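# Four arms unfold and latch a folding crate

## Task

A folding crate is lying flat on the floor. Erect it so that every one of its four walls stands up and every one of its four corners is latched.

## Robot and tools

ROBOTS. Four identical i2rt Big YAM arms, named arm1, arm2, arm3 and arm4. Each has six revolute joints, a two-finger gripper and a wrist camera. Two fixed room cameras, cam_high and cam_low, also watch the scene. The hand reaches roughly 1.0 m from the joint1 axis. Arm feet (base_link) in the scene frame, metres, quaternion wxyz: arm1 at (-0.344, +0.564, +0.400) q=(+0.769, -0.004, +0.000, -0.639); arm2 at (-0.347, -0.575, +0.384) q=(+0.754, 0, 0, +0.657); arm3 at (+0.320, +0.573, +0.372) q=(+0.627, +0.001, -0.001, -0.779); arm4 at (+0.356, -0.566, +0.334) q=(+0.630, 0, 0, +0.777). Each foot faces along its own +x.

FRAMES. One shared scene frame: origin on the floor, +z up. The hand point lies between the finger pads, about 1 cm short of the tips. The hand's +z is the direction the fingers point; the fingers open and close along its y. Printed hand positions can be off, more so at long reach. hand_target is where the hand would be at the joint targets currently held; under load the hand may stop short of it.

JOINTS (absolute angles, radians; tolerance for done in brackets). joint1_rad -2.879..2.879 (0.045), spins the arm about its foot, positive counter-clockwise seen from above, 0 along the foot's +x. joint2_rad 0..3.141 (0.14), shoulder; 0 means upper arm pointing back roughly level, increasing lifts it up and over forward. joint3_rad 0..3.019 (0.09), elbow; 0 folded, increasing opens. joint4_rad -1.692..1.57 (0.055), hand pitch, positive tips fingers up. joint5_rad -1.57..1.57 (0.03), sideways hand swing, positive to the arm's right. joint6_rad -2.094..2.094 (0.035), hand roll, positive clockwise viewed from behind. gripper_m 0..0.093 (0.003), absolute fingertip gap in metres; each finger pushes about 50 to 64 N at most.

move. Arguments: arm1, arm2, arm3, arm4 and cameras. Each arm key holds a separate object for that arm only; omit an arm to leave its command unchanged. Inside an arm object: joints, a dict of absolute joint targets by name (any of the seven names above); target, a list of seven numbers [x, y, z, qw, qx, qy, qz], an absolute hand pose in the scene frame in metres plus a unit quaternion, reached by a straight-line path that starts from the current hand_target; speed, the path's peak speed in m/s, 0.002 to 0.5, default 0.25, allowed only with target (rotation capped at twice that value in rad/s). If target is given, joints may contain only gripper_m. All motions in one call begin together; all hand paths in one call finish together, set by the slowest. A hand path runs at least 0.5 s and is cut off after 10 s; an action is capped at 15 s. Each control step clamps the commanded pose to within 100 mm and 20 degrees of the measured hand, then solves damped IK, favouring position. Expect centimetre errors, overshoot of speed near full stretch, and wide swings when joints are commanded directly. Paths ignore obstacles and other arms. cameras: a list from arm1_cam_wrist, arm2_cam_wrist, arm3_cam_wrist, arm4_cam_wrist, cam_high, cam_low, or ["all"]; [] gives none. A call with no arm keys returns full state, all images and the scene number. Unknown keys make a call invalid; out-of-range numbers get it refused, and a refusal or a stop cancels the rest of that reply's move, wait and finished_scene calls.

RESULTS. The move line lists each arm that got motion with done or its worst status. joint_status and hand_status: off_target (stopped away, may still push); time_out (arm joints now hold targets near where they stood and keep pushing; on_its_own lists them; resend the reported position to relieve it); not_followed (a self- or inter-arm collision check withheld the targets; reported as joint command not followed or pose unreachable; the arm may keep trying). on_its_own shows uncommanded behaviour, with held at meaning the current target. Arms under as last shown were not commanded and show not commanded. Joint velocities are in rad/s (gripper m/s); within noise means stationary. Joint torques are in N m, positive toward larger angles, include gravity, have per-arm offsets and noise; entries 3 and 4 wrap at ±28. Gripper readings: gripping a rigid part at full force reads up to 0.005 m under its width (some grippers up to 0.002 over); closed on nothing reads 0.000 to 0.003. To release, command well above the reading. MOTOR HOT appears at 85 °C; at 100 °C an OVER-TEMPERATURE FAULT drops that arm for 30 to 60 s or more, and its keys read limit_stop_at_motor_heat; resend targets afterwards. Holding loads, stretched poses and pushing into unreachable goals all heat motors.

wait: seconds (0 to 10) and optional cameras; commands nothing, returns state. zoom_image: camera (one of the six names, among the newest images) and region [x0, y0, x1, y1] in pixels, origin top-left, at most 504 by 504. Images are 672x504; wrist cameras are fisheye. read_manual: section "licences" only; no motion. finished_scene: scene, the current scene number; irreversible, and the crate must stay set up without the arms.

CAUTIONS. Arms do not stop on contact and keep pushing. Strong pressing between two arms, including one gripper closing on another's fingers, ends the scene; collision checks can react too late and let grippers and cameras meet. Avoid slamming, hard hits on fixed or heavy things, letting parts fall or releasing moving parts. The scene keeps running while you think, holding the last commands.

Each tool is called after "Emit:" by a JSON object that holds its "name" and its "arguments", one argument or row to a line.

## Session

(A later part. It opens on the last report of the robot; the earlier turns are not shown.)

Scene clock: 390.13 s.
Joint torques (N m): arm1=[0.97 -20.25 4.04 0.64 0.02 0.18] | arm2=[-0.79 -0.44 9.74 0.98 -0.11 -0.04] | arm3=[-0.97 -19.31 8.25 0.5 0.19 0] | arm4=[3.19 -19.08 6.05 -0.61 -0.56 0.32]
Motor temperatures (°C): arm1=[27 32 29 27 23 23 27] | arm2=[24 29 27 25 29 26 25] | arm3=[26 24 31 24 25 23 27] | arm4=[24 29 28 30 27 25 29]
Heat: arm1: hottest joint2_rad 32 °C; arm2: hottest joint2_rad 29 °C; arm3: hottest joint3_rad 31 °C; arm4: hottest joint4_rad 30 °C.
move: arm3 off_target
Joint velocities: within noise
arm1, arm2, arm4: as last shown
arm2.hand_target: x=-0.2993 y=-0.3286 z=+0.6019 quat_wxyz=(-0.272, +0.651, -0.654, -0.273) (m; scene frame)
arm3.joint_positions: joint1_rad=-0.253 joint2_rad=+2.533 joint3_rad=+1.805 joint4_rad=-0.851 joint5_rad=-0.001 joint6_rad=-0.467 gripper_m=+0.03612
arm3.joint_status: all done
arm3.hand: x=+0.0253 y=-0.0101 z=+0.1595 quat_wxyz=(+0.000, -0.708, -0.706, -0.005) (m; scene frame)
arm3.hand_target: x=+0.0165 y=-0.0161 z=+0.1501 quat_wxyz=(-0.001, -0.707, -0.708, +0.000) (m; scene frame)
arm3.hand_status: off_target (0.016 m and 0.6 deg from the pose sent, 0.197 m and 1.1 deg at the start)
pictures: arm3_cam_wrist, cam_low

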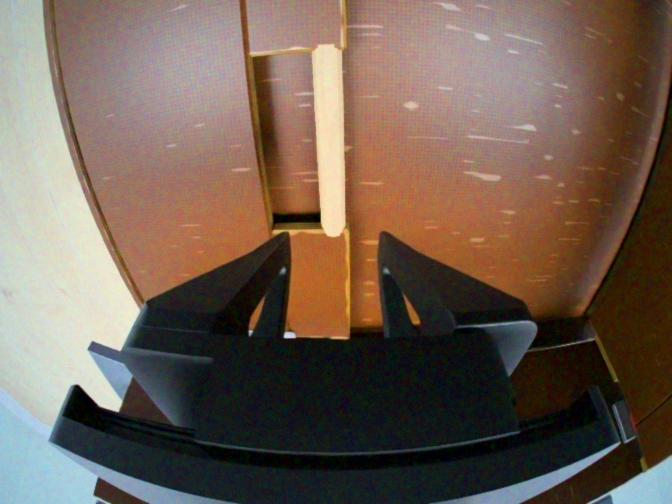

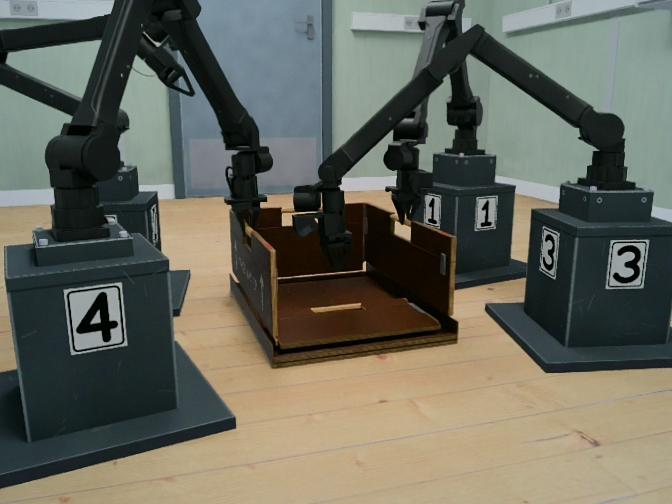

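Emit:
{"name": "move", "arguments": {
  "arm3": {"target": [0.018, -0.018, 0.055, 0, 0.7071, 0.7071, 0], "speed": 0.12, "joints": {"gripper_m": 0.036}},
  "cameras": ["arm3_cam_wrist", "cam_low"]
}}

Scene clock: 393.00 s.
Joint torques (N m): arm1=[1.26 -20.72 4.11 0.57 -0.02 0.17] | arm2=[-0.79 -0.44 9.74 0.98 -0.11 -0.04] | arm3=[-0.62 -22.71 4.38 0.08 0.07 0.06] | arm4=[3.25 -19.08 6.05 -0.61 -0.56 0.32]
Motor temperatures (°C): arm1=[27 32 29 27 23 23 27] | arm2=[24 29 27 25 29 26 25] | arm3=[26 25 32 24 25 23 27] | arm4=[24 29 28 30 27 25 29]
Heat: arm1: hottest joint2_rad 32 °C; arm2: hottest joint2_rad 29 °C; arm3: hottest joint3_rad 32 °C; arm4: hottest joint4_rad 30 °C.
move: arm3 not_followed
Joint velocities: within noise
arm1.joint_positions: joint1_rad=+0.562 joint2_rad=+2.146 joint3_rad=+1.144 joint4_rad=-0.572 joint5_rad=-0.006 joint6_rad=-0.816 gripper_m=+0.01728
arm1.joint_status: not commanded
arm1.hand: x=-0.0120 y=+0.2043 z=+0.2415 quat_wxyz=(+0.002, -0.004, -1.000, +0.000) (m; scene frame)
arm1.hand_target: x=-0.0077 y=+0.2089 z=+0.2431 quat_wxyz=(+0.000, -0.004, -1.000, +0.000) (m; scene frame)
arm1.hand_status: not commanded
arm2, arm4: as last shown
arm3.joint_positions: joint1_rad=-0.253 joint2_rad=+2.680 joint3_rad=+1.868 joint4_rad=-0.777 joint5_rad=-0.001 joint6_rad=-0.467 gripper_m=+0.03612
arm3.joint_status: all done
arm3.on_its_own: joint4_rad is held at -0.783, not at its first target -0.848
arm3.hand: x=+0.0279 y=-0.0054 z=+0.0834 quat_wxyz=(+0.001, -0.708, -0.706, -0.010) (m; scene frame)
arm3.hand_target: x=+0.0273 y=-0.0066 z=+0.0903 quat_wxyz=(+0.001, -0.708, -0.706, -0.009) (m; scene frame)
arm3.hand_status: not_followed (0.033 m and 1.2 deg from the pose sent, 0.105 m and 0.6 deg at the start)
pictures: arm3_cam_wrist, cam_low
pose unreachable (arm3 arm): on one or more control steps of this call this arm could not follow its commanded pose, so it was not sent that pose on those steps. On the call's last step it was still not sent that pose. It may still have moved: this result reports where it is.
cause: moving toward the commanded pose would bring a part of the arm too close to another arm (this arm's forearm (the part past joint 3) and the arm1 arm's wrist (the part past joint 4), along the way the arms are being sent, or toward where that arm still pushes).

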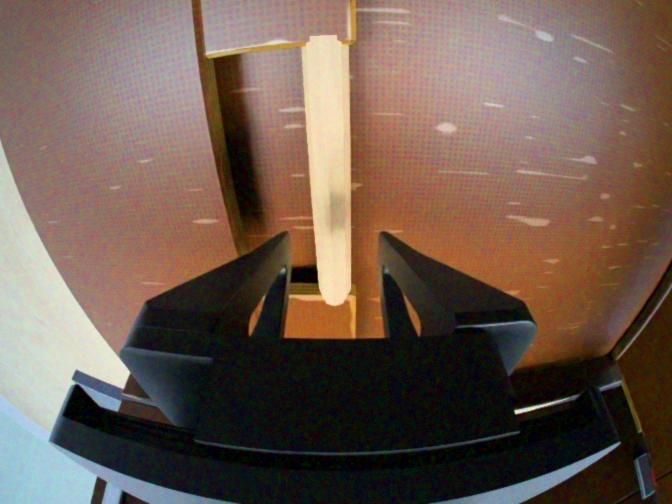

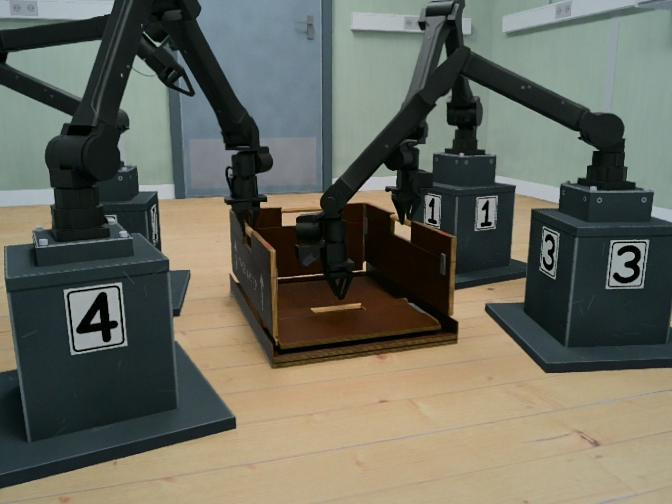

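Emit:
{"name": "move", "arguments": {
  "arm1": {"joints": {"gripper_m": 0.036}},
  "cameras": ["arm1_cam_wrist"]
}}

Emit:
{"name": "move", "arguments": {
  "arm1": {"target": [-0.010, 0.209, 0.36, 0, 0, 1, 0], "speed": 0.12},
  "cameras": ["cam_high", "cam_low"]
}}

Emit:
{"name": "zoom_image", "arguments": {
  "camera": "cam_high",
  "region": [240, 220, 430, 420]
}}

Scene clock: 396.07 s.
Joint torques (N m): arm1=[0.91 -20.48 4.11 0.75 0 0.22] | arm2=[-0.79 -0.44 9.72 0.98 -0.11 -0.04] | arm3=[-0.97 -23.06 4.37 0.09 0.08 0.06] | arm4=[3.19 -19.08 6.05 -0.61 -0.56 0.32]
Motor temperatures (°C): arm1=[27 32 29 27 23 23 27] | arm2=[24 29 27 25 29 26 25] | arm3=[26 25 32 24 25 23 27] | arm4=[24 29 28 30 27 25 29]
Heat: arm1: hottest joint2_rad 32 °C; arm2: hottest joint2_rad 29 °C; arm3: hottest joint3_rad 32 °C; arm4: hottest joint4_rad 30 °C.
move: arm1 done
Joint velocities: within noise
arm1.joint_positions: joint1_rad=+0.574 joint2_rad=+2.146 joint3_rad=+1.144 joint4_rad=-0.572 joint5_rad=-0.006 joint6_rad=-0.817 gripper_m=+0.03596
arm1.joint_status: all done
arm1.hand: x=-0.0076 y=+0.2084 z=+0.2415 quat_wxyz=(+0.002, +0.003, -1.000, +0.000) (m; scene frame)
arm1.hand_target: x=-0.0048 y=+0.2117 z=+0.2431 quat_wxyz=(+0.000, +0.001, -1.000, +0.001) (m; scene frame)
arm1.hand_status: not commanded
arm2, arm3, arm4: as last shown
arm3.on_its_own: joint4_rad is held at -0.783, not at its first target -0.848
pictures: arm1_cam_wrist

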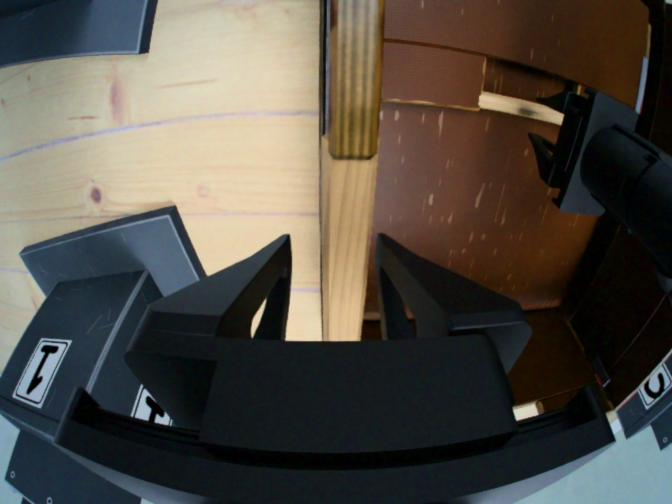

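Scene clock: 397.57 s.
Joint torques (N m): arm1=[-0.09 -19.96 4.77 0.73 0.08 0.09] | arm2=[-0.85 -0.44 9.74 0.96 -0.1 -0.04] | arm3=[-0.79 -22.83 4.37 0.24 0.08 0.04] | arm4=[3.19 -19.14 6.05 -0.59 -0.56 0.32]
Motor temperatures (°C): arm1=[27 32 29 27 23 23 27] | arm2=[24 29 27 25 29 26 25] | arm3=[26 25 31 24 25 23 27] | arm4=[24 29 28 30 27 25 29]
Heat: arm1: hottest joint2_rad 32 °C; arm2: hottest joint2_rad 29 °C; arm3: hottest joint3_rad 31 °C; arm4: hottest joint4_rad 30 °C.
move: arm1 not_followed
Joint velocities: within noise
arm1.joint_positions: joint1_rad=+0.574 joint2_rad=+2.079 joint3_rad=+1.137 joint4_rad=-0.631 joint5_rad=-0.006 joint6_rad=-0.824 gripper_m=+0.03597
arm1.joint_status: not commanded
arm1.on_its_own: joint4_rad is held at -0.631, not at its first target -0.570
arm1.hand: x=-0.0076 y=+0.2088 z=+0.2715 quat_wxyz=(+0.001, +0.006, -1.000, +0.000) (m; scene frame)
arm1.hand_target: x=-0.0076 y=+0.2088 z=+0.2715 quat_wxyz=(+0.001, +0.006, -1.000, +0.000) (m; scene frame)
arm1.hand_status: not_followed (0.089 m and 0.7 deg from the pose sent, 0.119 m and 0.4 deg at the start)
arm2, arm4: as last shown
arm3.joint_positions: joint1_rad=-0.253 joint2_rad=+2.680 joint3_rad=+1.868 joint4_rad=-0.777 joint5_rad=-0.001 joint6_rad=-0.467 gripper_m=+0.03612
arm3.joint_status: not commanded
arm3.on_its_own: joint4_rad is held at -0.783, not at its first target -0.848
arm3.hand: x=+0.0279 y=-0.0054 z=+0.0834 quat_wxyz=(+0.001, -0.708, -0.706, -0.010) (m; scene frame)
arm3.hand_target: x=+0.0273 y=-0.0066 z=+0.0903 quat_wxyz=(+0.001, -0.708, -0.706, -0.009) (m; scene frame)
arm3.hand_status: not commanded
pictures: cam_high, cam_low
pose unreachable (arm1 arm): on one or more control steps of this call this arm could not follow its commanded pose, so it was not sent that pose on those steps. On the call's last step it was still not sent that pose. It may still have moved: this result reports where it is.
cause: moving toward the commanded pose would bring a part of the arm too close to another arm (this arm's wrist (the part past joint 4) and the arm3 arm's forearm (the part past joint 3), 21 mm apart when this arm was first held).

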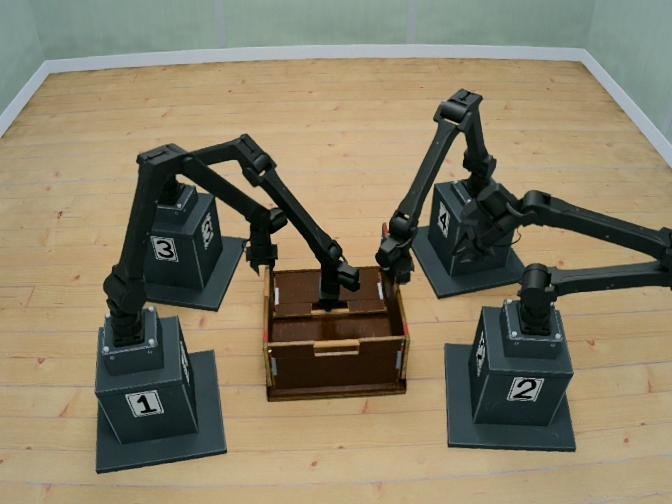

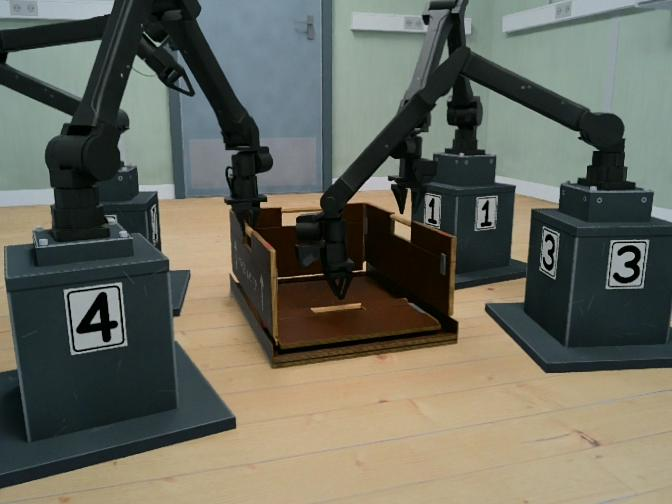

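Scaled by 2.520 from the camera's 672x504 image, which has a finer 960x720 frame.

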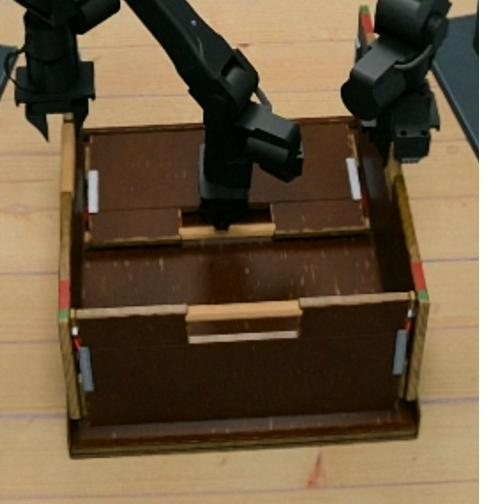

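Emit:
{"name": "move", "arguments": {
  "arm3": {"target": [0.04, -0.018, 0.22, 0, 0.7071, 0.7071, 0], "speed": 0.2}
}}

Emit:
{"name": "move", "arguments": {
  "arm1": {"target": [-0.012, 0.212, 0.36, 0, 0, 1, 0], "speed": 0.15}
}}

Emit:
{"name": "move", "arguments": {
  "arm1": {"target": [-0.28, 0.36, 0.52, 0.2706, 0.6533, 0.6533, -0.2706], "speed": 0.3},
  "cameras": ["cam_high", "cam_low"]
}}

Scene clock: 400.67 s.
Joint torques (N m): arm1=[-0.85 -19.55 4.89 0.57 0.04 0.09] | arm2=[-0.85 -0.5 9.73 0.99 -0.11 -0.05] | arm3=[-0.15 -21.13 5 0.06 0.22 0.16] | arm4=[3.19 -19.08 6.05 -0.62 -0.56 0.32]
Motor temperatures (°C): arm1=[27 32 29 27 23 23 27] | arm2=[24 28 27 25 29 26 25] | arm3=[26 26 31 24 25 23 27] | arm4=[24 29 28 30 27 25 29]
Heat: arm1: hottest joint2_rad 32 °C; arm2: hottest joint5_rad 29 °C; arm3: hottest joint3_rad 31 °C; arm4: hottest joint4_rad 30 °C.
move: arm3 done
Joint velocities: within noise
arm1, arm2, arm4: as last shown
arm1.on_its_own: joint4_rad is held at -0.631, not at its first target -0.570
arm3.joint_positions: joint1_rad=-0.227 joint2_rad=+2.423 joint3_rad=+1.785 joint4_rad=-0.909 joint5_rad=+0.000 joint6_rad=-0.459 gripper_m=+0.03612
arm3.joint_status: not commanded
arm3.hand: x=+0.0360 y=-0.0265 z=+0.2240 quat_wxyz=(-0.005, -0.701, -0.713, +0.010) (m; scene frame)
arm3.hand_target: x=+0.0450 y=-0.0211 z=+0.2193 quat_wxyz=(+0.001, -0.701, -0.713, -0.001) (m; scene frame)
arm3.hand_status: done (0.010 m and 1.6 deg from the pose sent, 0.138 m and 1.2 deg at the start)
pictures: none

Scene clock: 402.00 s.
Joint torques (N m): arm1=[-0.5 -19.08 6.58 0.14 -0.01 0.13] | arm2=[-0.73 -0.44 9.74 0.98 -0.1 -0.04] | arm3=[0.44 -21.71 4.85 -0.03 0.22 0.13] | arm4=[3.19 -19.14 6.05 -0.59 -0.56 0.32]
Motor temperatures (°C): arm1=[27 32 29 27 23 23 27] | arm2=[24 28 27 25 28 26 25] | arm3=[26 26 31 24 25 23 27] | arm4=[24 29 28 30 27 25 29]
Heat: arm1: hottest joint2_rad 32 °C; arm2: hottest joint2_rad 28 °C; arm3: hottest joint3_rad 31 °C; arm4: hottest joint4_rad 30 °C.
move: arm1 done
Joint velocities: within noise
arm1.joint_positions: joint1_rad=+0.574 joint2_rad=+1.896 joint3_rad=+1.134 joint4_rad=-0.812 joint5_rad=-0.006 joint6_rad=-0.824 gripper_m=+0.03597
arm1.joint_status: not commanded
arm1.hand: x=-0.0119 y=+0.2143 z=+0.3558 quat_wxyz=(+0.002, +0.006, -1.000, +0.000) (m; scene frame)
arm1.hand_target: x=-0.0119 y=+0.2117 z=+0.3593 quat_wxyz=(+0.001, +0.000, -1.000, +0.000) (m; scene frame)
arm1.hand_status: done (0.005 m and 0.7 deg from the pose sent, 0.089 m and 0.7 deg at the start)
arm2, arm4: as last shown
arm3.joint_positions: joint1_rad=-0.233 joint2_rad=+2.423 joint3_rad=+1.785 joint4_rad=-0.909 joint5_rad=+0.000 joint6_rad=-0.453 gripper_m=+0.03612
arm3.joint_status: not commanded
arm3.hand: x=+0.0323 y=-0.0248 z=+0.2240 quat_wxyz=(-0.005, -0.706, -0.709, +0.010) (m; scene frame)
arm3.hand_target: x=+0.0414 y=-0.0194 z=+0.2193 quat_wxyz=(+0.001, -0.706, -0.709, -0.001) (m; scene frame)
arm3.hand_status: not commanded
pictures: none

Scene clock: 405.97 s.
Joint torques (N m): arm1=[1.61 0.26 9.35 1.29 0.46 0.21] | arm2=[-0.79 -0.44 9.74 0.99 -0.11 -0.05] | arm3=[0.32 -21.25 4.93 -0.09 0.19 0.15] | arm4=[3.25 -19.14 6.05 -0.61 -0.56 0.32]
Motor temperatures (°C): arm1=[27 32 30 27 23 23 27] | arm2=[24 28 28 25 28 26 25] | arm3=[26 27 31 24 25 23 27] | arm4=[24 29 28 30 27 25 29]
Heat: arm1: hottest joint2_rad 32 °C; arm2: hottest joint2_rad 28 °C; arm3: hottest joint3_rad 31 °C; arm4: hottest joint4_rad 30 °C.
move: arm1 done
Joint velocities: within noise
arm1.joint_positions: joint1_rad=+0.447 joint2_rad=+0.299 joint3_rad=+0.284 joint4_rad=-0.879 joint5_rad=+0.427 joint6_rad=+0.486 gripper_m=+0.03598
arm1.joint_status: not commanded
arm1.hand: x=-0.2795 y=+0.3549 z=+0.5207 quat_wxyz=(-0.271, -0.655, -0.652, +0.271) (m; scene frame)
arm1.hand_target: x=-0.2787 y=+0.3564 z=+0.5216 quat_wxyz=(-0.274, -0.656, -0.649, +0.269) (m; scene frame)
arm1.hand_status: done (0.005 m and 0.3 deg from the pose sent, 0.346 m and 99.1 deg at the start)
arm2, arm4: as last shown
arm3.joint_positions: joint1_rad=-0.236 joint2_rad=+2.423 joint3_rad=+1.785 joint4_rad=-0.909 joint5_rad=+0.000 joint6_rad=-0.452 gripper_m=+0.03612
arm3.joint_status: not commanded
arm3.hand: x=+0.0304 y=-0.0239 z=+0.2239 quat_wxyz=(-0.005, -0.707, -0.707, +0.010) (m; scene frame)
arm3.hand_target: x=+0.0396 y=-0.0186 z=+0.2193 quat_wxyz=(+0.001, -0.707, -0.707, -0.001) (m; scene frame)
arm3.hand_status: not commanded
pictures: cam_high, cam_low

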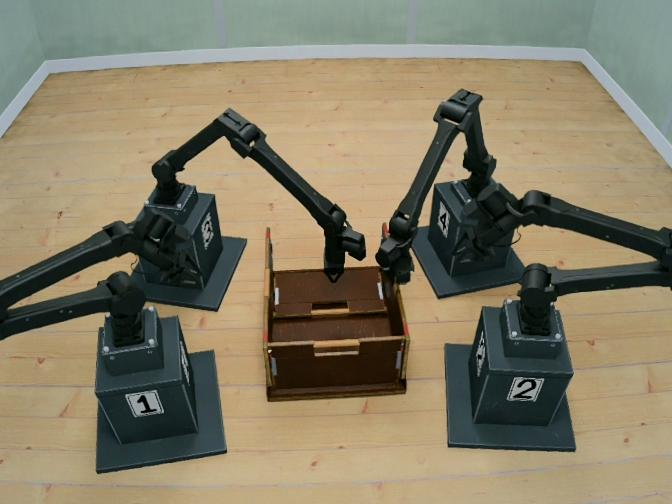

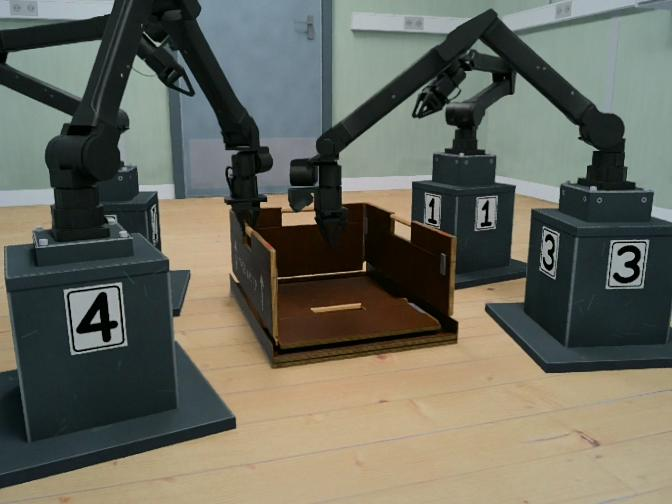

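Emit:
{"name": "move", "arguments": {
  "arm3": {"target": [0.018, -0.018, 0.060, 0, 0.7071, 0.7071, 0], "speed": 0.15, "joints": {"gripper_m": 0.036}},
  "cameras": ["arm3_cam_wrist"]
}}

Scene clock: 408.90 s.
Joint torques (N m): arm1=[0.5 0.38 9.18 1.36 0.52 0.19] | arm2=[-0.79 -0.44 9.74 0.98 -0.11 -0.05] | arm3=[-1.2 -19.37 7.76 0.55 0.17 -0.04] | arm4=[3.19 -19.08 6.06 -0.59 -0.56 0.32]
Motor temperatures (°C): arm1=[27 32 30 27 23 23 26] | arm2=[24 28 28 25 28 26 25] | arm3=[26 27 31 24 25 23 27] | arm4=[24 29 28 30 27 25 29]
Heat: arm1: hottest joint2_rad 32 °C; arm2: hottest joint2_rad 28 °C; arm3: hottest joint3_rad 31 °C; arm4: hottest joint4_rad 30 °C.
move: arm3 off_target
Joint velocities: within noise
arm1.joint_positions: joint1_rad=+0.447 joint2_rad=+0.299 joint3_rad=+0.284 joint4_rad=-0.879 joint5_rad=+0.427 joint6_rad=+0.488 gripper_m=+0.03598
arm1.joint_status: not commanded
arm1.hand: x=-0.2795 y=+0.3549 z=+0.5207 quat_wxyz=(-0.271, -0.655, -0.651, +0.271) (m; scene frame)
arm1.hand_target: x=-0.2787 y=+0.3564 z=+0.5216 quat_wxyz=(-0.274, -0.657, -0.649, +0.269) (m; scene frame)
arm1.hand_status: not commanded
arm2.joint_positions: joint1_rad=-0.220 joint2_rad=+0.422 joint3_rad=+0.516 joint4_rad=-0.935 joint5_rad=-0.256 joint6_rad=-0.255 gripper_m=+0.03789
arm2.joint_status: not commanded
arm2.hand: x=-0.3018 y=-0.3293 z=+0.5870 quat_wxyz=(-0.259, +0.655, -0.657, -0.269) (m; scene frame)
arm2.hand_target: x=-0.2993 y=-0.3286 z=+0.6019 quat_wxyz=(-0.272, +0.651, -0.654, -0.273) (m; scene frame)
arm2.hand_status: not commanded
arm3.joint_positions: joint1_rad=-0.245 joint2_rad=+2.708 joint3_rad=+1.901 joint4_rad=-0.768 joint5_rad=+0.000 joint6_rad=-0.462 gripper_m=+0.03612
arm3.joint_status: all done
arm3.hand: x=+0.0285 y=-0.0149 z=+0.0747 quat_wxyz=(+0.000, -0.707, -0.708, -0.003) (m; scene frame)
arm3.hand_target: x=+0.0192 y=-0.0161 z=+0.0609 quat_wxyz=(+0.000, -0.707, -0.707, +0.001) (m; scene frame)
arm3.hand_status: off_target (0.018 m and 0.3 deg from the pose sent, 0.165 m and 1.3 deg at the start)
arm4.joint_positions: joint1_rad=+0.637 joint2_rad=+2.068 joint3_rad=+1.253 joint4_rad=-0.738 joint5_rad=+0.013 joint6_rad=-0.736 gripper_m=+0.01679
arm4.joint_status: not commanded
arm4.hand: x=-0.0375 y=-0.2134 z=+0.2393 quat_wxyz=(-0.011, +1.000, +0.005, -0.002) (m; scene frame)
arm4.hand_target: x=-0.0400 y=-0.2272 z=+0.2404 quat_wxyz=(-0.001, +1.000, +0.004, -0.001) (m; scene frame)
arm4.hand_status: not commanded
pictures: arm3_cam_wrist

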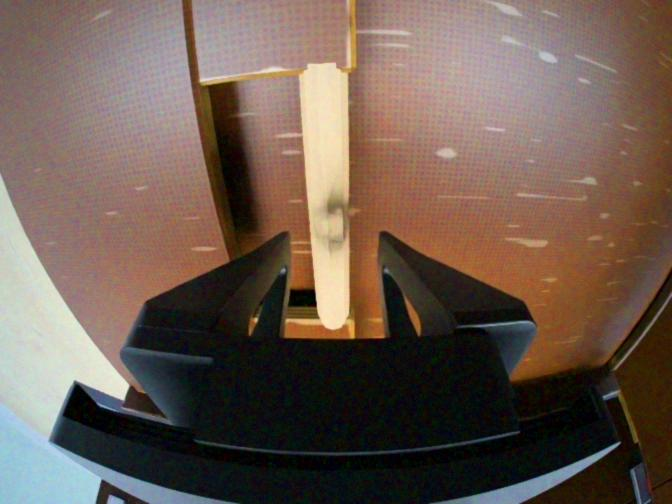

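Emit:
{"name": "move", "arguments": {
  "arm3": {"target": [0.018, -0.018, 0.030, 0, 0.7071, 0.7071, 0], "speed": 0.08, "joints": {"gripper_m": 0.036}},
  "cameras": ["arm3_cam_wrist"]
}}

Scene clock: 411.77 s.
Joint torques (N m): arm1=[0.26 0.56 9.37 1.5 0.5 0.21] | arm2=[-0.79 -0.44 9.73 0.98 -0.11 -0.04] | arm3=[-1.85 -19.6 7.51 0.61 0.19 -0.02] | arm4=[3.19 -19.08 6.05 -0.59 -0.56 0.32]
Motor temperatures (°C): arm1=[27 32 30 27 23 23 26] | arm2=[24 27 28 25 28 26 25] | arm3=[26 27 31 24 25 23 27] | arm4=[24 29 28 30 27 25 29]
Heat: arm1: hottest joint2_rad 32 °C; arm2: hottest joint3_rad 28 °C; arm3: hottest joint3_rad 31 °C; arm4: hottest joint4_rad 30 °C.
move: arm3 off_target
Joint velocities: within noise
arm1, arm2, arm4: as last shown
arm3.joint_positions: joint1_rad=-0.245 joint2_rad=+2.782 joint3_rad=+1.961 joint4_rad=-0.757 joint5_rad=+0.000 joint6_rad=-0.462 gripper_m=+0.03612
arm3.joint_status: all done
arm3.hand: x=+0.0279 y=-0.0163 z=+0.0435 quat_wxyz=(+0.000, -0.707, -0.708, -0.004) (m; scene frame)
arm3.hand_target: x=+0.0184 y=-0.0173 z=+0.0308 quat_wxyz=(+0.000, -0.707, -0.707, +0.000) (m; scene frame)
arm3.hand_status: off_target (0.017 m and 0.5 deg from the pose sent, 0.046 m and 0.3 deg at the start)
pictures: arm3_cam_wrist

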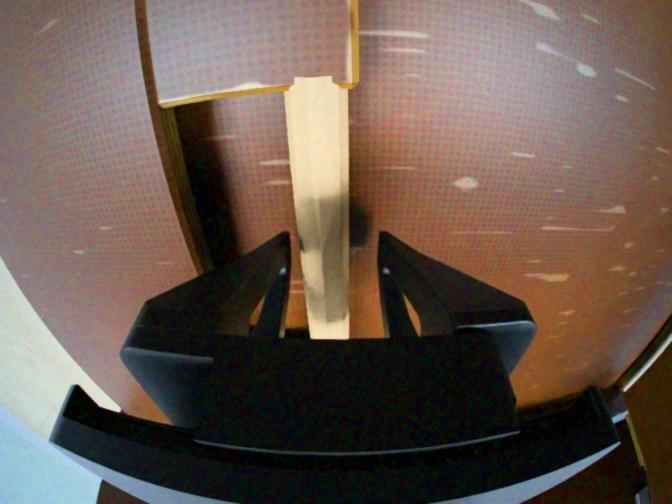

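Emit:
{"name": "move", "arguments": {
  "arm3": {"target": [0.023, -0.018, 0.018, 0, 0.7071, 0.7071, 0], "speed": 0.04, "joints": {"gripper_m": 0.036}}
}}

Emit:
{"name": "move", "arguments": {
  "arm3": {"target": [0.023, -0.018, 0.009, 0, 0.7071, 0.7071, 0], "speed": 0.03, "joints": {"gripper_m": 0.036}},
  "cameras": ["arm3_cam_wrist"]
}}

Scene clock: 414.37 s.
Joint torques (N m): arm1=[1.08 0.5 9.51 1.37 0.5 0.22] | arm2=[-0.79 -0.5 9.74 0.98 -0.11 -0.05] | arm3=[-0.97 -19.49 7.51 0.76 0.14 -0.03] | arm4=[3.19 -19.08 6.05 -0.61 -0.56 0.32]
Motor temperatures (°C): arm1=[27 32 30 27 23 23 26] | arm2=[24 27 28 25 28 26 25] | arm3=[26 28 31 24 25 23 27] | arm4=[24 29 28 30 27 25 29]
Heat: arm1: hottest joint2_rad 32 °C; arm2: hottest joint3_rad 28 °C; arm3: hottest joint3_rad 31 °C; arm4: hottest joint4_rad 30 °C.
move: arm3 off_target
Joint velocities: within noise
arm1, arm2, arm4: as last shown
arm3.joint_positions: joint1_rad=-0.245 joint2_rad=+2.800 joint3_rad=+1.970 joint4_rad=-0.748 joint5_rad=+0.000 joint6_rad=-0.465 gripper_m=+0.03612
arm3.joint_status: all done
arm3.hand: x=+0.0285 y=-0.0151 z=+0.0341 quat_wxyz=(+0.000, -0.706, -0.709, -0.004) (m; scene frame)
arm3.hand_target: x=+0.0236 y=-0.0169 z=+0.0184 quat_wxyz=(+0.000, -0.706, -0.708, +0.000) (m; scene frame)
arm3.hand_status: off_target (0.017 m and 0.6 deg from the pose sent, 0.026 m and 0.5 deg at the start)
pictures: none

Scene clock: 415.33 s.
Joint torques (N m): arm1=[1.26 0.79 9.47 1.57 0.53 0.18] | arm2=[-0.73 -0.44 9.73 0.98 -0.11 -0.04] | arm3=[-1.08 -18.43 7.51 0.95 0.15 0.05] | arm4=[3.25 -19.08 6.05 -0.59 -0.56 0.32]
Motor temperatures (°C): arm1=[27 32 30 27 23 23 26] | arm2=[24 27 28 25 28 26 25] | arm3=[26 28 31 24 25 23 27] | arm4=[24 29 28 30 27 25 29]
Heat: arm1: hottest joint2_rad 32 °C; arm2: hottest joint3_rad 28 °C; arm3: hottest joint3_rad 31 °C; arm4: hottest joint4_rad 30 °C.
move: arm3 off_target
Joint velocities: within noise
arm1, arm2, arm4: as last shown
arm3.joint_positions: joint1_rad=-0.245 joint2_rad=+2.808 joint3_rad=+1.987 joint4_rad=-0.747 joint5_rad=+0.000 joint6_rad=-0.462 gripper_m=+0.03612
arm3.joint_status: all done
arm3.hand: x=+0.0260 y=-0.0202 z=+0.0336 quat_wxyz=(-0.001, -0.707, -0.708, +0.001) (m; scene frame)
arm3.hand_target: x=+0.0236 y=-0.0170 z=+0.0105 quat_wxyz=(+0.000, -0.708, -0.706, +0.000) (m; scene frame)
arm3.hand_status: off_target (0.025 m and 0.2 deg from the pose sent, 0.026 m and 0.6 deg at the start)
pictures: arm3_cam_wrist

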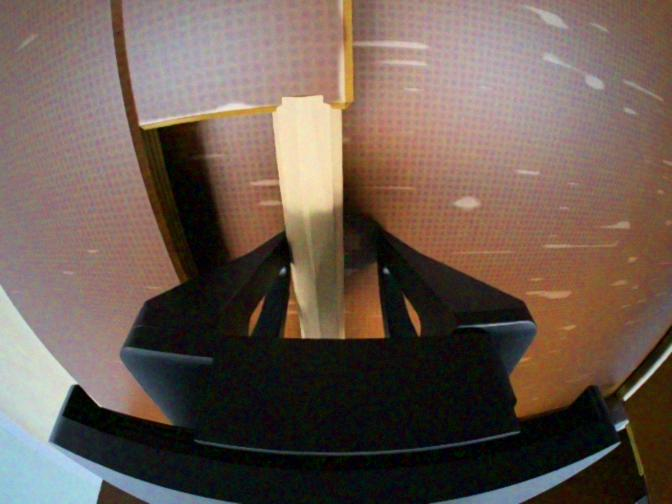

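Emit:
{"name": "move", "arguments": {
  "arm3": {"target": [0.028, -0.016, 0.030, 0, 0.7071, 0.7071, 0], "speed": 0.05, "joints": {"gripper_m": 0.036}}
}}

Emit:
{"name": "move", "arguments": {
  "arm3": {"target": [0.032, -0.016, 0.025, 0, 0.7071, 0.7071, 0], "speed": 0.05, "joints": {"gripper_m": 0.036}},
  "cameras": ["arm3_cam_wrist"]
}}

Scene clock: 417.90 s.
Joint torques (N m): arm1=[1.03 0.67 9.21 1.37 0.48 0.19] | arm2=[-0.79 -0.44 9.73 0.99 -0.11 -0.04] | arm3=[-0.62 -22.53 3.69 0.94 0.17 0.06] | arm4=[3.19 -19.08 6.05 -0.59 -0.56 0.32]
Motor temperatures (°C): arm1=[27 32 31 27 23 23 26] | arm2=[24 27 28 25 28 26 25] | arm3=[26 27 31 24 25 23 27] | arm4=[24 29 28 30 27 25 29]
Heat: arm1: hottest joint2_rad 32 °C; arm2: hottest joint3_rad 28 °C; arm3: hottest joint3_rad 31 °C; arm4: hottest joint4_rad 30 °C.
move: arm3 done
Joint velocities: within noise
arm1, arm2, arm4: as last shown
arm3.joint_positions: joint1_rad=-0.245 joint2_rad=+2.808 joint3_rad=+1.987 joint4_rad=-0.747 joint5_rad=+0.000 joint6_rad=-0.462 gripper_m=+0.03612
arm3.joint_status: all done
arm3.hand: x=+0.0260 y=-0.0202 z=+0.0336 quat_wxyz=(-0.001, -0.707, -0.708, +0.001) (m; scene frame)
arm3.hand_target: x=+0.0280 y=-0.0159 z=+0.0301 quat_wxyz=(+0.000, -0.707, -0.707, +0.000) (m; scene frame)
arm3.hand_status: done (0.006 m and 0.2 deg from the pose sent, 0.006 m and 0.2 deg at the start)
pictures: none

Scene clock: 418.87 s.
Joint torques (N m): arm1=[1.14 0.32 9.29 1.4 0.47 0.18] | arm2=[-0.79 -0.5 9.73 0.98 -0.11 -0.05] | arm3=[-0.21 -21.95 3.59 1.06 0.16 0.13] | arm4=[3.19 -19.08 6.06 -0.61 -0.56 0.32]
Motor temperatures (°C): arm1=[27 32 31 27 23 23 26] | arm2=[24 27 28 25 28 26 25] | arm3=[26 27 31 24 25 23 27] | arm4=[24 29 28 30 27 25 29]
Heat: arm1: hottest joint2_rad 32 °C; arm2: hottest joint3_rad 28 °C; arm3: hottest joint3_rad 31 °C; arm4: hottest joint4_rad 30 °C.
move: arm3 off_target
Joint velocities: within noise
arm1, arm2, arm4: as last shown
arm3.joint_positions: joint1_rad=-0.245 joint2_rad=+2.808 joint3_rad=+1.987 joint4_rad=-0.742 joint5_rad=+0.000 joint6_rad=-0.462 gripper_m=+0.03612
arm3.joint_status: all done
arm3.hand: x=+0.0255 y=-0.0213 z=+0.0336 quat_wxyz=(-0.002, -0.707, -0.708, +0.003) (m; scene frame)
arm3.hand_target: x=+0.0319 y=-0.0160 z=+0.0252 quat_wxyz=(+0.000, -0.707, -0.707, +0.000) (m; scene frame)
arm3.hand_status: off_target (0.012 m and 0.4 deg from the pose sent, 0.011 m and 0.2 deg at the start)
pictures: arm3_cam_wrist

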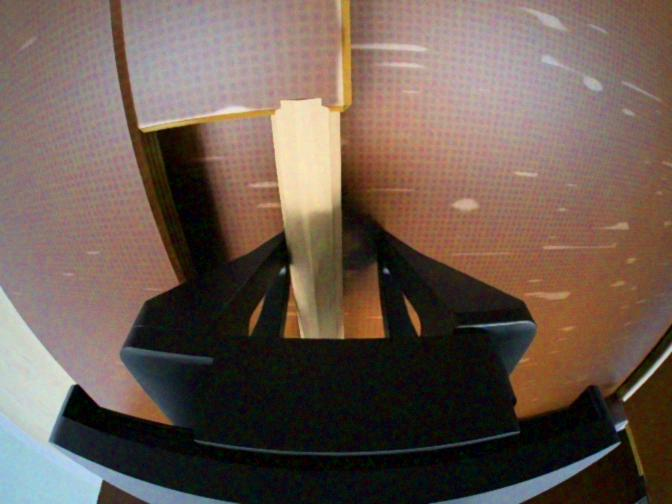

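Emit:
{"name": "move", "arguments": {
  "arm3": {"target": [0.034, -0.014, 0.055, 0, 0.7071, 0.7071, 0], "speed": 0.08, "joints": {"gripper_m": 0.04}}
}}

Emit:
{"name": "move", "arguments": {
  "arm3": {"target": [0.034, -0.014, 0.025, 0, 0.7071, 0.7071, 0], "speed": 0.06, "joints": {"gripper_m": 0.04}},
  "cameras": ["arm3_cam_wrist"]
}}

Scene clock: 421.37 s.
Joint torques (N m): arm1=[0.79 0.09 9.39 1.33 0.5 0.2] | arm2=[-0.79 -0.44 9.74 0.98 -0.11 -0.04] | arm3=[0.44 -22.59 3.69 0.34 0.21 0.16] | arm4=[3.25 -19.08 6.05 -0.59 -0.56 0.32]
Motor temperatures (°C): arm1=[27 32 31 27 23 23 26] | arm2=[24 27 28 25 28 26 25] | arm3=[26 27 31 24 25 23 27] | arm4=[24 29 28 30 27 25 29]
Heat: arm1: hottest joint2_rad 32 °C; arm2: hottest joint3_rad 28 °C; arm3: hottest joint3_rad 31 °C; arm4: hottest joint4_rad 30 °C.
move: arm3 done
Joint velocities: within noise
arm1, arm2, arm4: as last shown
arm3.joint_positions: joint1_rad=-0.245 joint2_rad=+2.754 joint3_rad=+1.921 joint4_rad=-0.738 joint5_rad=+0.000 joint6_rad=-0.462 gripper_m=+0.03987
arm3.joint_status: all done
arm3.hand: x=+0.0295 y=-0.0131 z=+0.0507 quat_wxyz=(-0.001, -0.707, -0.708, -0.001) (m; scene frame)
arm3.hand_target: x=+0.0342 y=-0.0135 z=+0.0545 quat_wxyz=(+0.000, -0.707, -0.707, -0.001) (m; scene frame)
arm3.hand_status: done (0.006 m and 0.2 deg from the pose sent, 0.024 m and 0.4 deg at the start)
pictures: none

Scene clock: 422.63 s.
Joint torques (N m): arm1=[0.62 0.44 9.36 1.35 0.5 0.18] | arm2=[-0.73 -0.38 9.74 0.99 -0.11 -0.04] | arm3=[0.73 -19.37 6.83 0.88 0.18 0.12] | arm4=[3.25 -19.14 6.05 -0.61 -0.56 0.32]
Motor temperatures (°C): arm1=[27 31 31 27 23 23 26] | arm2=[24 27 28 25 28 26 25] | arm3=[26 27 31 24 25 23 27] | arm4=[24 29 28 30 27 25 29]
Heat: arm1: hottest joint2_rad 31 °C; arm2: hottest joint3_rad 28 °C; arm3: hottest joint3_rad 31 °C; arm4: hottest joint4_rad 30 °C.
move: arm3 off_target
Joint velocities: within noise
arm1, arm2, arm4: as last shown
arm3.joint_positions: joint1_rad=-0.245 joint2_rad=+2.768 joint3_rad=+1.921 joint4_rad=-0.727 joint5_rad=+0.000 joint6_rad=-0.462 gripper_m=+0.03988
arm3.joint_status: all done
arm3.hand: x=+0.0311 y=-0.0099 z=+0.0420 quat_wxyz=(+0.000, -0.707, -0.708, -0.002) (m; scene frame)
arm3.hand_target: x=+0.0344 y=-0.0129 z=+0.0256 quat_wxyz=(+0.000, -0.707, -0.707, +0.000) (m; scene frame)
arm3.hand_status: off_target (0.018 m and 0.3 deg from the pose sent, 0.026 m and 0.2 deg at the start)
pictures: arm3_cam_wrist

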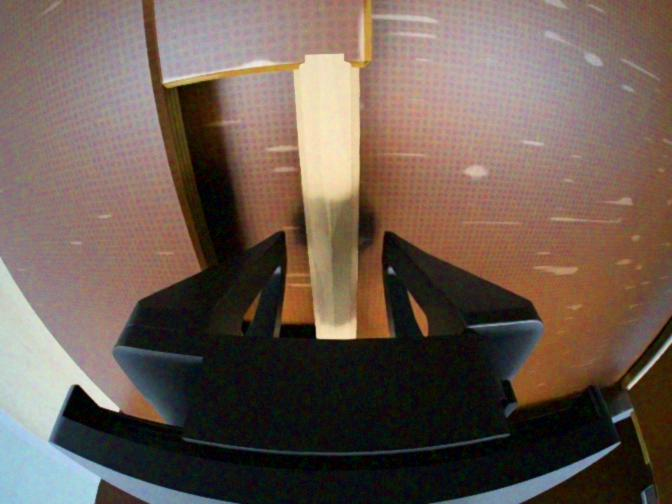

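Emit:
{"name": "move", "arguments": {
  "arm3": {"target": [0.034, -0.014, 0.010, 0, 0.7071, 0.7071, 0], "speed": 0.05, "joints": {"gripper_m": 0.04}},
  "cameras": ["arm3_cam_wrist"]
}}

Scene clock: 424.37 s.
Joint torques (N m): arm1=[0.26 0.44 9.4 1.46 0.49 0.21] | arm2=[-0.79 -0.5 9.74 0.98 -0.11 -0.04] | arm3=[-0.15 -18.84 7.38 0.75 0.17 0.13] | arm4=[3.19 -19.14 6.05 -0.61 -0.56 0.32]
Motor temperatures (°C): arm1=[27 31 31 27 23 23 26] | arm2=[24 27 28 25 28 26 25] | arm3=[26 28 31 24 25 23 27] | arm4=[24 29 28 30 27 25 29]
Heat: arm1: hottest joint2_rad 31 °C; arm2: hottest joint3_rad 28 °C; arm3: hottest joint3_rad 31 °C; arm4: hottest joint4_rad 30 °C.
move: arm3 off_target
Joint velocities: within noise
arm1.joint_positions: joint1_rad=+0.447 joint2_rad=+0.299 joint3_rad=+0.284 joint4_rad=-0.879 joint5_rad=+0.427 joint6_rad=+0.488 gripper_m=+0.03598
arm1.joint_status: not commanded
arm1.hand: x=-0.2795 y=+0.3549 z=+0.5207 quat_wxyz=(-0.271, -0.655, -0.651, +0.271) (m; scene frame)
arm1.hand_target: x=-0.2787 y=+0.3564 z=+0.5216 quat_wxyz=(-0.274, -0.657, -0.649, +0.269) (m; scene frame)
arm1.hand_status: not commanded
arm2.joint_positions: joint1_rad=-0.220 joint2_rad=+0.422 joint3_rad=+0.516 joint4_rad=-0.935 joint5_rad=-0.256 joint6_rad=-0.255 gripper_m=+0.03789
arm2.joint_status: not commanded
arm2.hand: x=-0.3018 y=-0.3293 z=+0.5870 quat_wxyz=(-0.259, +0.655, -0.657, -0.269) (m; scene frame)
arm2.hand_target: x=-0.2993 y=-0.3286 z=+0.6019 quat_wxyz=(-0.272, +0.651, -0.654, -0.273) (m; scene frame)
arm2.hand_status: not commanded
arm3.joint_positions: joint1_rad=-0.245 joint2_rad=+2.789 joint3_rad=+1.941 joint4_rad=-0.718 joint5_rad=+0.002 joint6_rad=-0.462 gripper_m=+0.03988
arm3.joint_status: all done
arm3.hand: x=+0.0295 y=-0.0124 z=+0.0335 quat_wxyz=(-0.001, -0.707, -0.708, +0.002) (m; scene frame)
arm3.hand_target: x=+0.0342 y=-0.0130 z=+0.0116 quat_wxyz=(+0.000, -0.707, -0.707, +0.001) (m; scene frame)
arm3.hand_status: off_target (0.024 m and 0.2 deg from the pose sent, 0.032 m and 0.3 deg at the start)
arm4.joint_positions: joint1_rad=+0.637 joint2_rad=+2.068 joint3_rad=+1.253 joint4_rad=-0.738 joint5_rad=+0.013 joint6_rad=-0.736 gripper_m=+0.01679
arm4.joint_status: not commanded
arm4.hand: x=-0.0375 y=-0.2134 z=+0.2393 quat_wxyz=(-0.011, +1.000, +0.005, -0.002) (m; scene frame)
arm4.hand_target: x=-0.0400 y=-0.2272 z=+0.2404 quat_wxyz=(-0.001, +1.000, +0.004, -0.001) (m; scene frame)
arm4.hand_status: not commanded
pictures: arm3_cam_wrist

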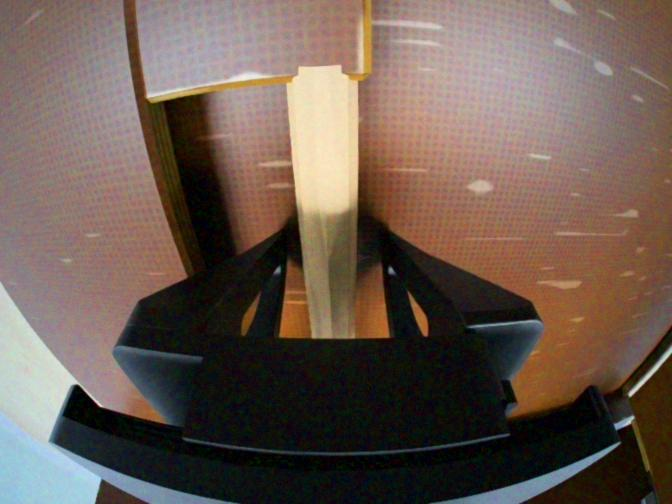

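Emit:
{"name": "move", "arguments": {
  "arm3": {"target": [0.034, -0.014, 0.026, 0, 0.7071, 0.7071, 0], "speed": 0.05}
}}

Emit:
{"name": "move", "arguments": {
  "arm3": {"joints": {"gripper_m": 0.017}}
}}

Emit:
{"name": "move", "arguments": {
  "arm3": {"joints": {"gripper_m": 0.006}},
  "cameras": ["arm3_cam_wrist"]
}}

Scene clock: 427.17 s.
Joint torques (N m): arm1=[0.97 0.15 9.26 1.63 0.52 0.21] | arm2=[-0.79 -0.44 9.74 0.98 -0.11 -0.05] | arm3=[0.26 -20.78 5.6 0.34 0.11 0.17] | arm4=[3.19 -19.08 6.06 -0.59 -0.56 0.32]
Motor temperatures (°C): arm1=[27 31 31 27 23 23 26] | arm2=[24 27 28 25 28 26 25] | arm3=[26 28 31 24 25 23 27] | arm4=[24 29 28 30 27 25 29]
Heat: arm1: hottest joint2_rad 31 °C; arm2: hottest joint3_rad 28 °C; arm3: hottest joint3_rad 31 °C; arm4: hottest joint4_rad 30 °C.
move: arm3 done
Joint velocities: within noise
arm1, arm2, arm4: as last shown
arm3.joint_positions: joint1_rad=-0.245 joint2_rad=+2.789 joint3_rad=+1.941 joint4_rad=-0.718 joint5_rad=+0.002 joint6_rad=-0.462 gripper_m=+0.03988
arm3.joint_status: not commanded
arm3.hand: x=+0.0295 y=-0.0124 z=+0.0335 quat_wxyz=(-0.001, -0.707, -0.708, +0.002) (m; scene frame)
arm3.hand_target: x=+0.0340 y=-0.0138 z=+0.0261 quat_wxyz=(+0.000, -0.707, -0.707, +0.000) (m; scene frame)
arm3.hand_status: done (0.009 m and 0.2 deg from the pose sent, 0.009 m and 0.2 deg at the start)
pictures: none

Scene clock: 428.13 s.
Joint torques (N m): arm1=[0.67 0.09 9.2 1.4 0.5 0.19] | arm2=[-0.79 -0.38 9.74 0.98 -0.11 -0.04] | arm3=[0.09 -20.84 5.7 0.38 0.08 0.23] | arm4=[3.19 -19.08 6.05 -0.59 -0.56 0.32]
Motor temperatures (°C): arm1=[27 31 31 27 23 23 26] | arm2=[24 27 28 25 28 26 25] | arm3=[26 28 31 24 25 23 27] | arm4=[24 29 28 30 27 25 29]
Heat: arm1: hottest joint2_rad 31 °C; arm2: hottest joint3_rad 28 °C; arm3: hottest joint3_rad 31 °C; arm4: hottest joint4_rad 30 °C.
move: arm3 done
Joint velocities: within noise
arm1, arm2, arm4: as last shown
arm3.joint_positions: joint1_rad=-0.242 joint2_rad=+2.791 joint3_rad=+1.941 joint4_rad=-0.718 joint5_rad=+0.003 joint6_rad=-0.481 gripper_m=+0.01718
arm3.joint_status: all done
arm3.hand: x=+0.0314 y=-0.0125 z=+0.0325 quat_wxyz=(+0.000, -0.699, -0.715, +0.001) (m; scene frame)
arm3.hand_target: x=+0.0361 y=-0.0141 z=+0.0252 quat_wxyz=(+0.000, -0.703, -0.712, +0.000) (m; scene frame)
arm3.hand_status: not commanded
pictures: none

Scene clock: 428.57 s.
Joint torques (N m): arm1=[0.44 0.26 9.35 1.39 0.51 0.2] | arm2=[-0.79 -0.44 9.73 0.98 -0.11 -0.04] | arm3=[-0.26 -21.36 5.57 0.29 0.07 0.28] | arm4=[3.19 -19.14 6.05 -0.59 -0.56 0.32]
Motor temperatures (°C): arm1=[27 31 31 27 23 23 26] | arm2=[24 27 28 25 28 26 25] | arm3=[26 28 31 24 25 23 27] | arm4=[24 29 28 30 27 25 29]
Heat: arm1: hottest joint2_rad 31 °C; arm2: hottest joint3_rad 28 °C; arm3: hottest joint3_rad 31 °C; arm4: hottest joint4_rad 30 °C.
move: arm3 off_target
Joint velocities: within noise
arm1, arm2, arm4: as last shown
arm3.joint_positions: joint1_rad=-0.242 joint2_rad=+2.791 joint3_rad=+1.941 joint4_rad=-0.718 joint5_rad=+0.003 joint6_rad=-0.481 gripper_m=+0.01675
arm3.joint_status: gripper_m off_target (ended at +0.01675, target +0.00600)
arm3.hand: x=+0.0314 y=-0.0125 z=+0.0325 quat_wxyz=(+0.000, -0.699, -0.715, +0.001) (m; scene frame)
arm3.hand_target: x=+0.0361 y=-0.0141 z=+0.0252 quat_wxyz=(+0.000, -0.703, -0.711, +0.000) (m; scene frame)
arm3.hand_status: not commanded
pictures: arm3_cam_wrist

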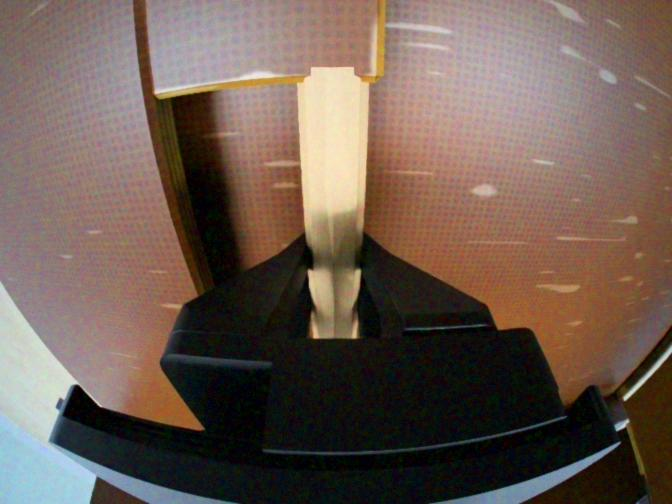

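Emit:
{"name": "move", "arguments": {
  "arm3": {"target": [0.055, -0.014, 0.125, 0.0739, 0.7032, 0.7032, 0.0739], "speed": 0.08},
  "cameras": []
}}

Emit:
{"name": "move", "arguments": {
  "arm3": {"target": [0.101, -0.014, 0.179, 0.1530, 0.6903, 0.6903, 0.1530], "speed": 0.08},
  "cameras": ["arm3_cam_wrist", "cam_low"]
}}

Scene clock: 434.73 s.
Joint torques (N m): arm1=[0.62 0.21 9.21 1.37 0.48 0.21] | arm2=[-0.85 -0.44 9.74 0.99 -0.1 -0.04] | arm3=[-0.03 -26.05 3.95 -1.73 -1.58 0.4] | arm4=[3.19 -19.08 6.05 -0.61 -0.56 0.32]
Motor temperatures (°C): arm1=[27 31 32 27 23 23 26] | arm2=[23 26 29 25 28 26 25] | arm3=[26 28 31 24 26 23 27] | arm4=[24 29 28 30 27 25 29]
Heat: arm1: hottest joint3_rad 32 °C; arm2: hottest joint3_rad 29 °C; arm3: hottest joint3_rad 31 °C; arm4: hottest joint4_rad 30 °C.
move: arm3 off_target
Joint velocities: within noise
arm1, arm2, arm4: as last shown
arm3.joint_positions: joint1_rad=-0.265 joint2_rad=+2.687 joint3_rad=+1.915 joint4_rad=-0.873 joint5_rad=-0.139 joint6_rad=-0.519 gripper_m=+0.01617
arm3.joint_status: not commanded
arm3.hand: x=+0.0426 y=-0.0117 z=+0.0946 quat_wxyz=(-0.058, -0.693, -0.716, -0.056) (m; scene frame)
arm3.hand_target: x=+0.0514 y=-0.0168 z=+0.1240 quat_wxyz=(-0.075, -0.704, -0.703, -0.069) (m; scene frame)
arm3.hand_status: off_target (0.033 m and 3.4 deg from the pose sent, 0.095 m and 12.2 deg at the start)
pictures: none
No camera images: "cameras" was empty.

Scene clock: 436.77 s.
Joint torques (N m): arm1=[0.73 -0.21 9.31 1.37 0.52 0.22] | arm2=[-0.79 -0.5 9.74 0.98 -0.11 -0.05] | arm3=[1.73 -24.88 3.82 -1.81 -2 0.51] | arm4=[3.19 -19.08 6.05 -0.61 -0.56 0.32]
Motor temperatures (°C): arm1=[27 31 32 27 23 23 26] | arm2=[23 26 29 25 28 26 25] | arm3=[26 28 31 24 27 23 27] | arm4=[24 29 28 29 27 25 29]
Heat: arm1: hottest joint3_rad 32 °C; arm2: hottest joint3_rad 29 °C; arm3: hottest joint3_rad 31 °C; arm4: hottest joint2_rad 29 °C.
move: arm3 off_target
Joint velocities: within noise
arm1, arm2, arm4: as last shown
arm3.joint_positions: joint1_rad=-0.273 joint2_rad=+2.608 joint3_rad=+1.903 joint4_rad=-1.049 joint5_rad=-0.333 joint6_rad=-0.553 gripper_m=+0.01617
arm3.joint_status: not commanded
arm3.hand: x=+0.0753 y=-0.0090 z=+0.1532 quat_wxyz=(-0.136, -0.683, -0.706, -0.131) (m; scene frame)
arm3.hand_target: x=+0.0996 y=-0.0148 z=+0.1776 quat_wxyz=(-0.152, -0.690, -0.691, -0.153) (m; scene frame)
arm3.hand_status: off_target (0.037 m and 3.7 deg from the pose sent, 0.103 m and 15.9 deg at the start)
pictures: arm3_cam_wrist, cam_low

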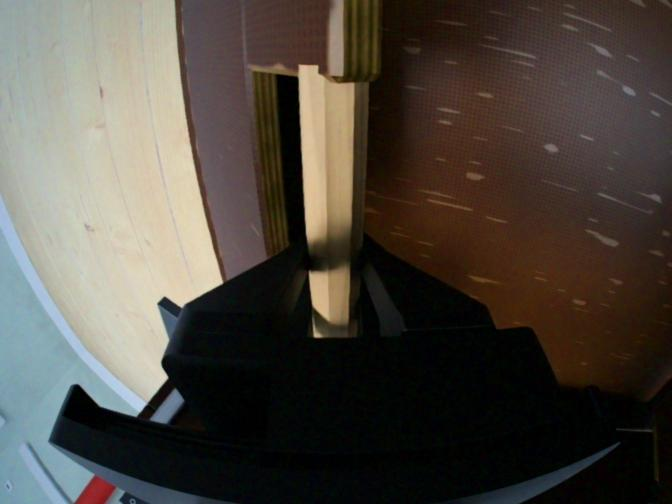

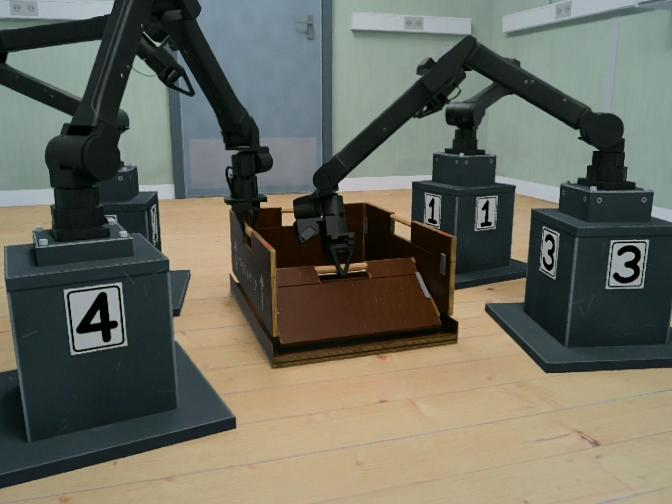

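Emit:
{"name": "move", "arguments": {
  "arm3": {"target": [0.141, -0.014, 0.209, 0.1950, 0.6797, 0.6797, 0.1950], "speed": 0.08},
  "cameras": ["cam_high"]
}}

Scene clock: 446.43 s.
Joint torques (N m): arm1=[0.32 0.38 9.43 1.37 0.51 0.19] | arm2=[-0.79 -0.5 9.73 0.99 -0.11 -0.04] | arm3=[3.08 -24.35 3.78 -2.24 -2.55 0.64] | arm4=[3.19 -19.14 6.05 -0.59 -0.56 0.32]
Motor temperatures (°C): arm1=[27 31 32 27 23 23 26] | arm2=[23 26 29 25 28 26 25] | arm3=[26 30 30 24 29 23 28] | arm4=[24 29 28 29 27 25 29]
Heat: arm1: hottest joint3_rad 32 °C; arm2: hottest joint3_rad 29 °C; arm3: hottest joint2_rad 30 °C; arm4: hottest joint2_rad 29 °C.
move: arm3 off_target
Joint velocities: within noise
arm1, arm2, arm4: as last shown
arm3.joint_positions: joint1_rad=-0.262 joint2_rad=+2.562 joint3_rad=+1.868 joint4_rad=-1.101 joint5_rad=-0.431 joint6_rad=-0.562 gripper_m=+0.01592
arm3.joint_status: not commanded
arm3.hand: x=+0.1011 y=-0.0081 z=+0.1810 quat_wxyz=(-0.177, -0.674, -0.698, -0.163) (m; scene frame)
arm3.hand_target: x=+0.1385 y=-0.0150 z=+0.2071 quat_wxyz=(-0.194, -0.680, -0.680, -0.194) (m; scene frame)
arm3.hand_status: off_target (0.049 m and 4.8 deg from the pose sent, 0.086 m and 10.4 deg at the start)
pictures: cam_high

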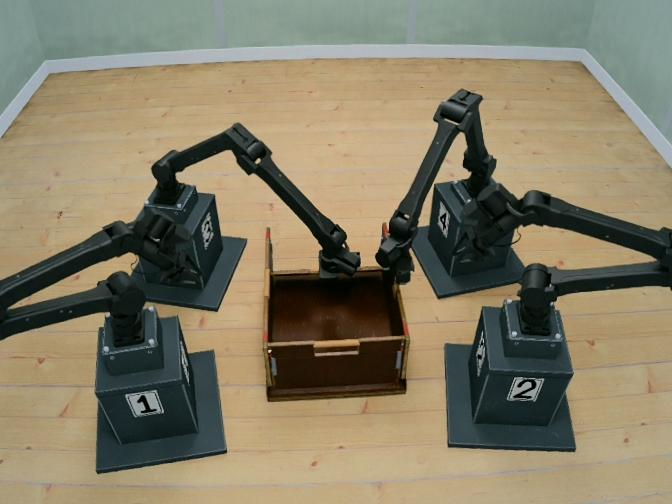

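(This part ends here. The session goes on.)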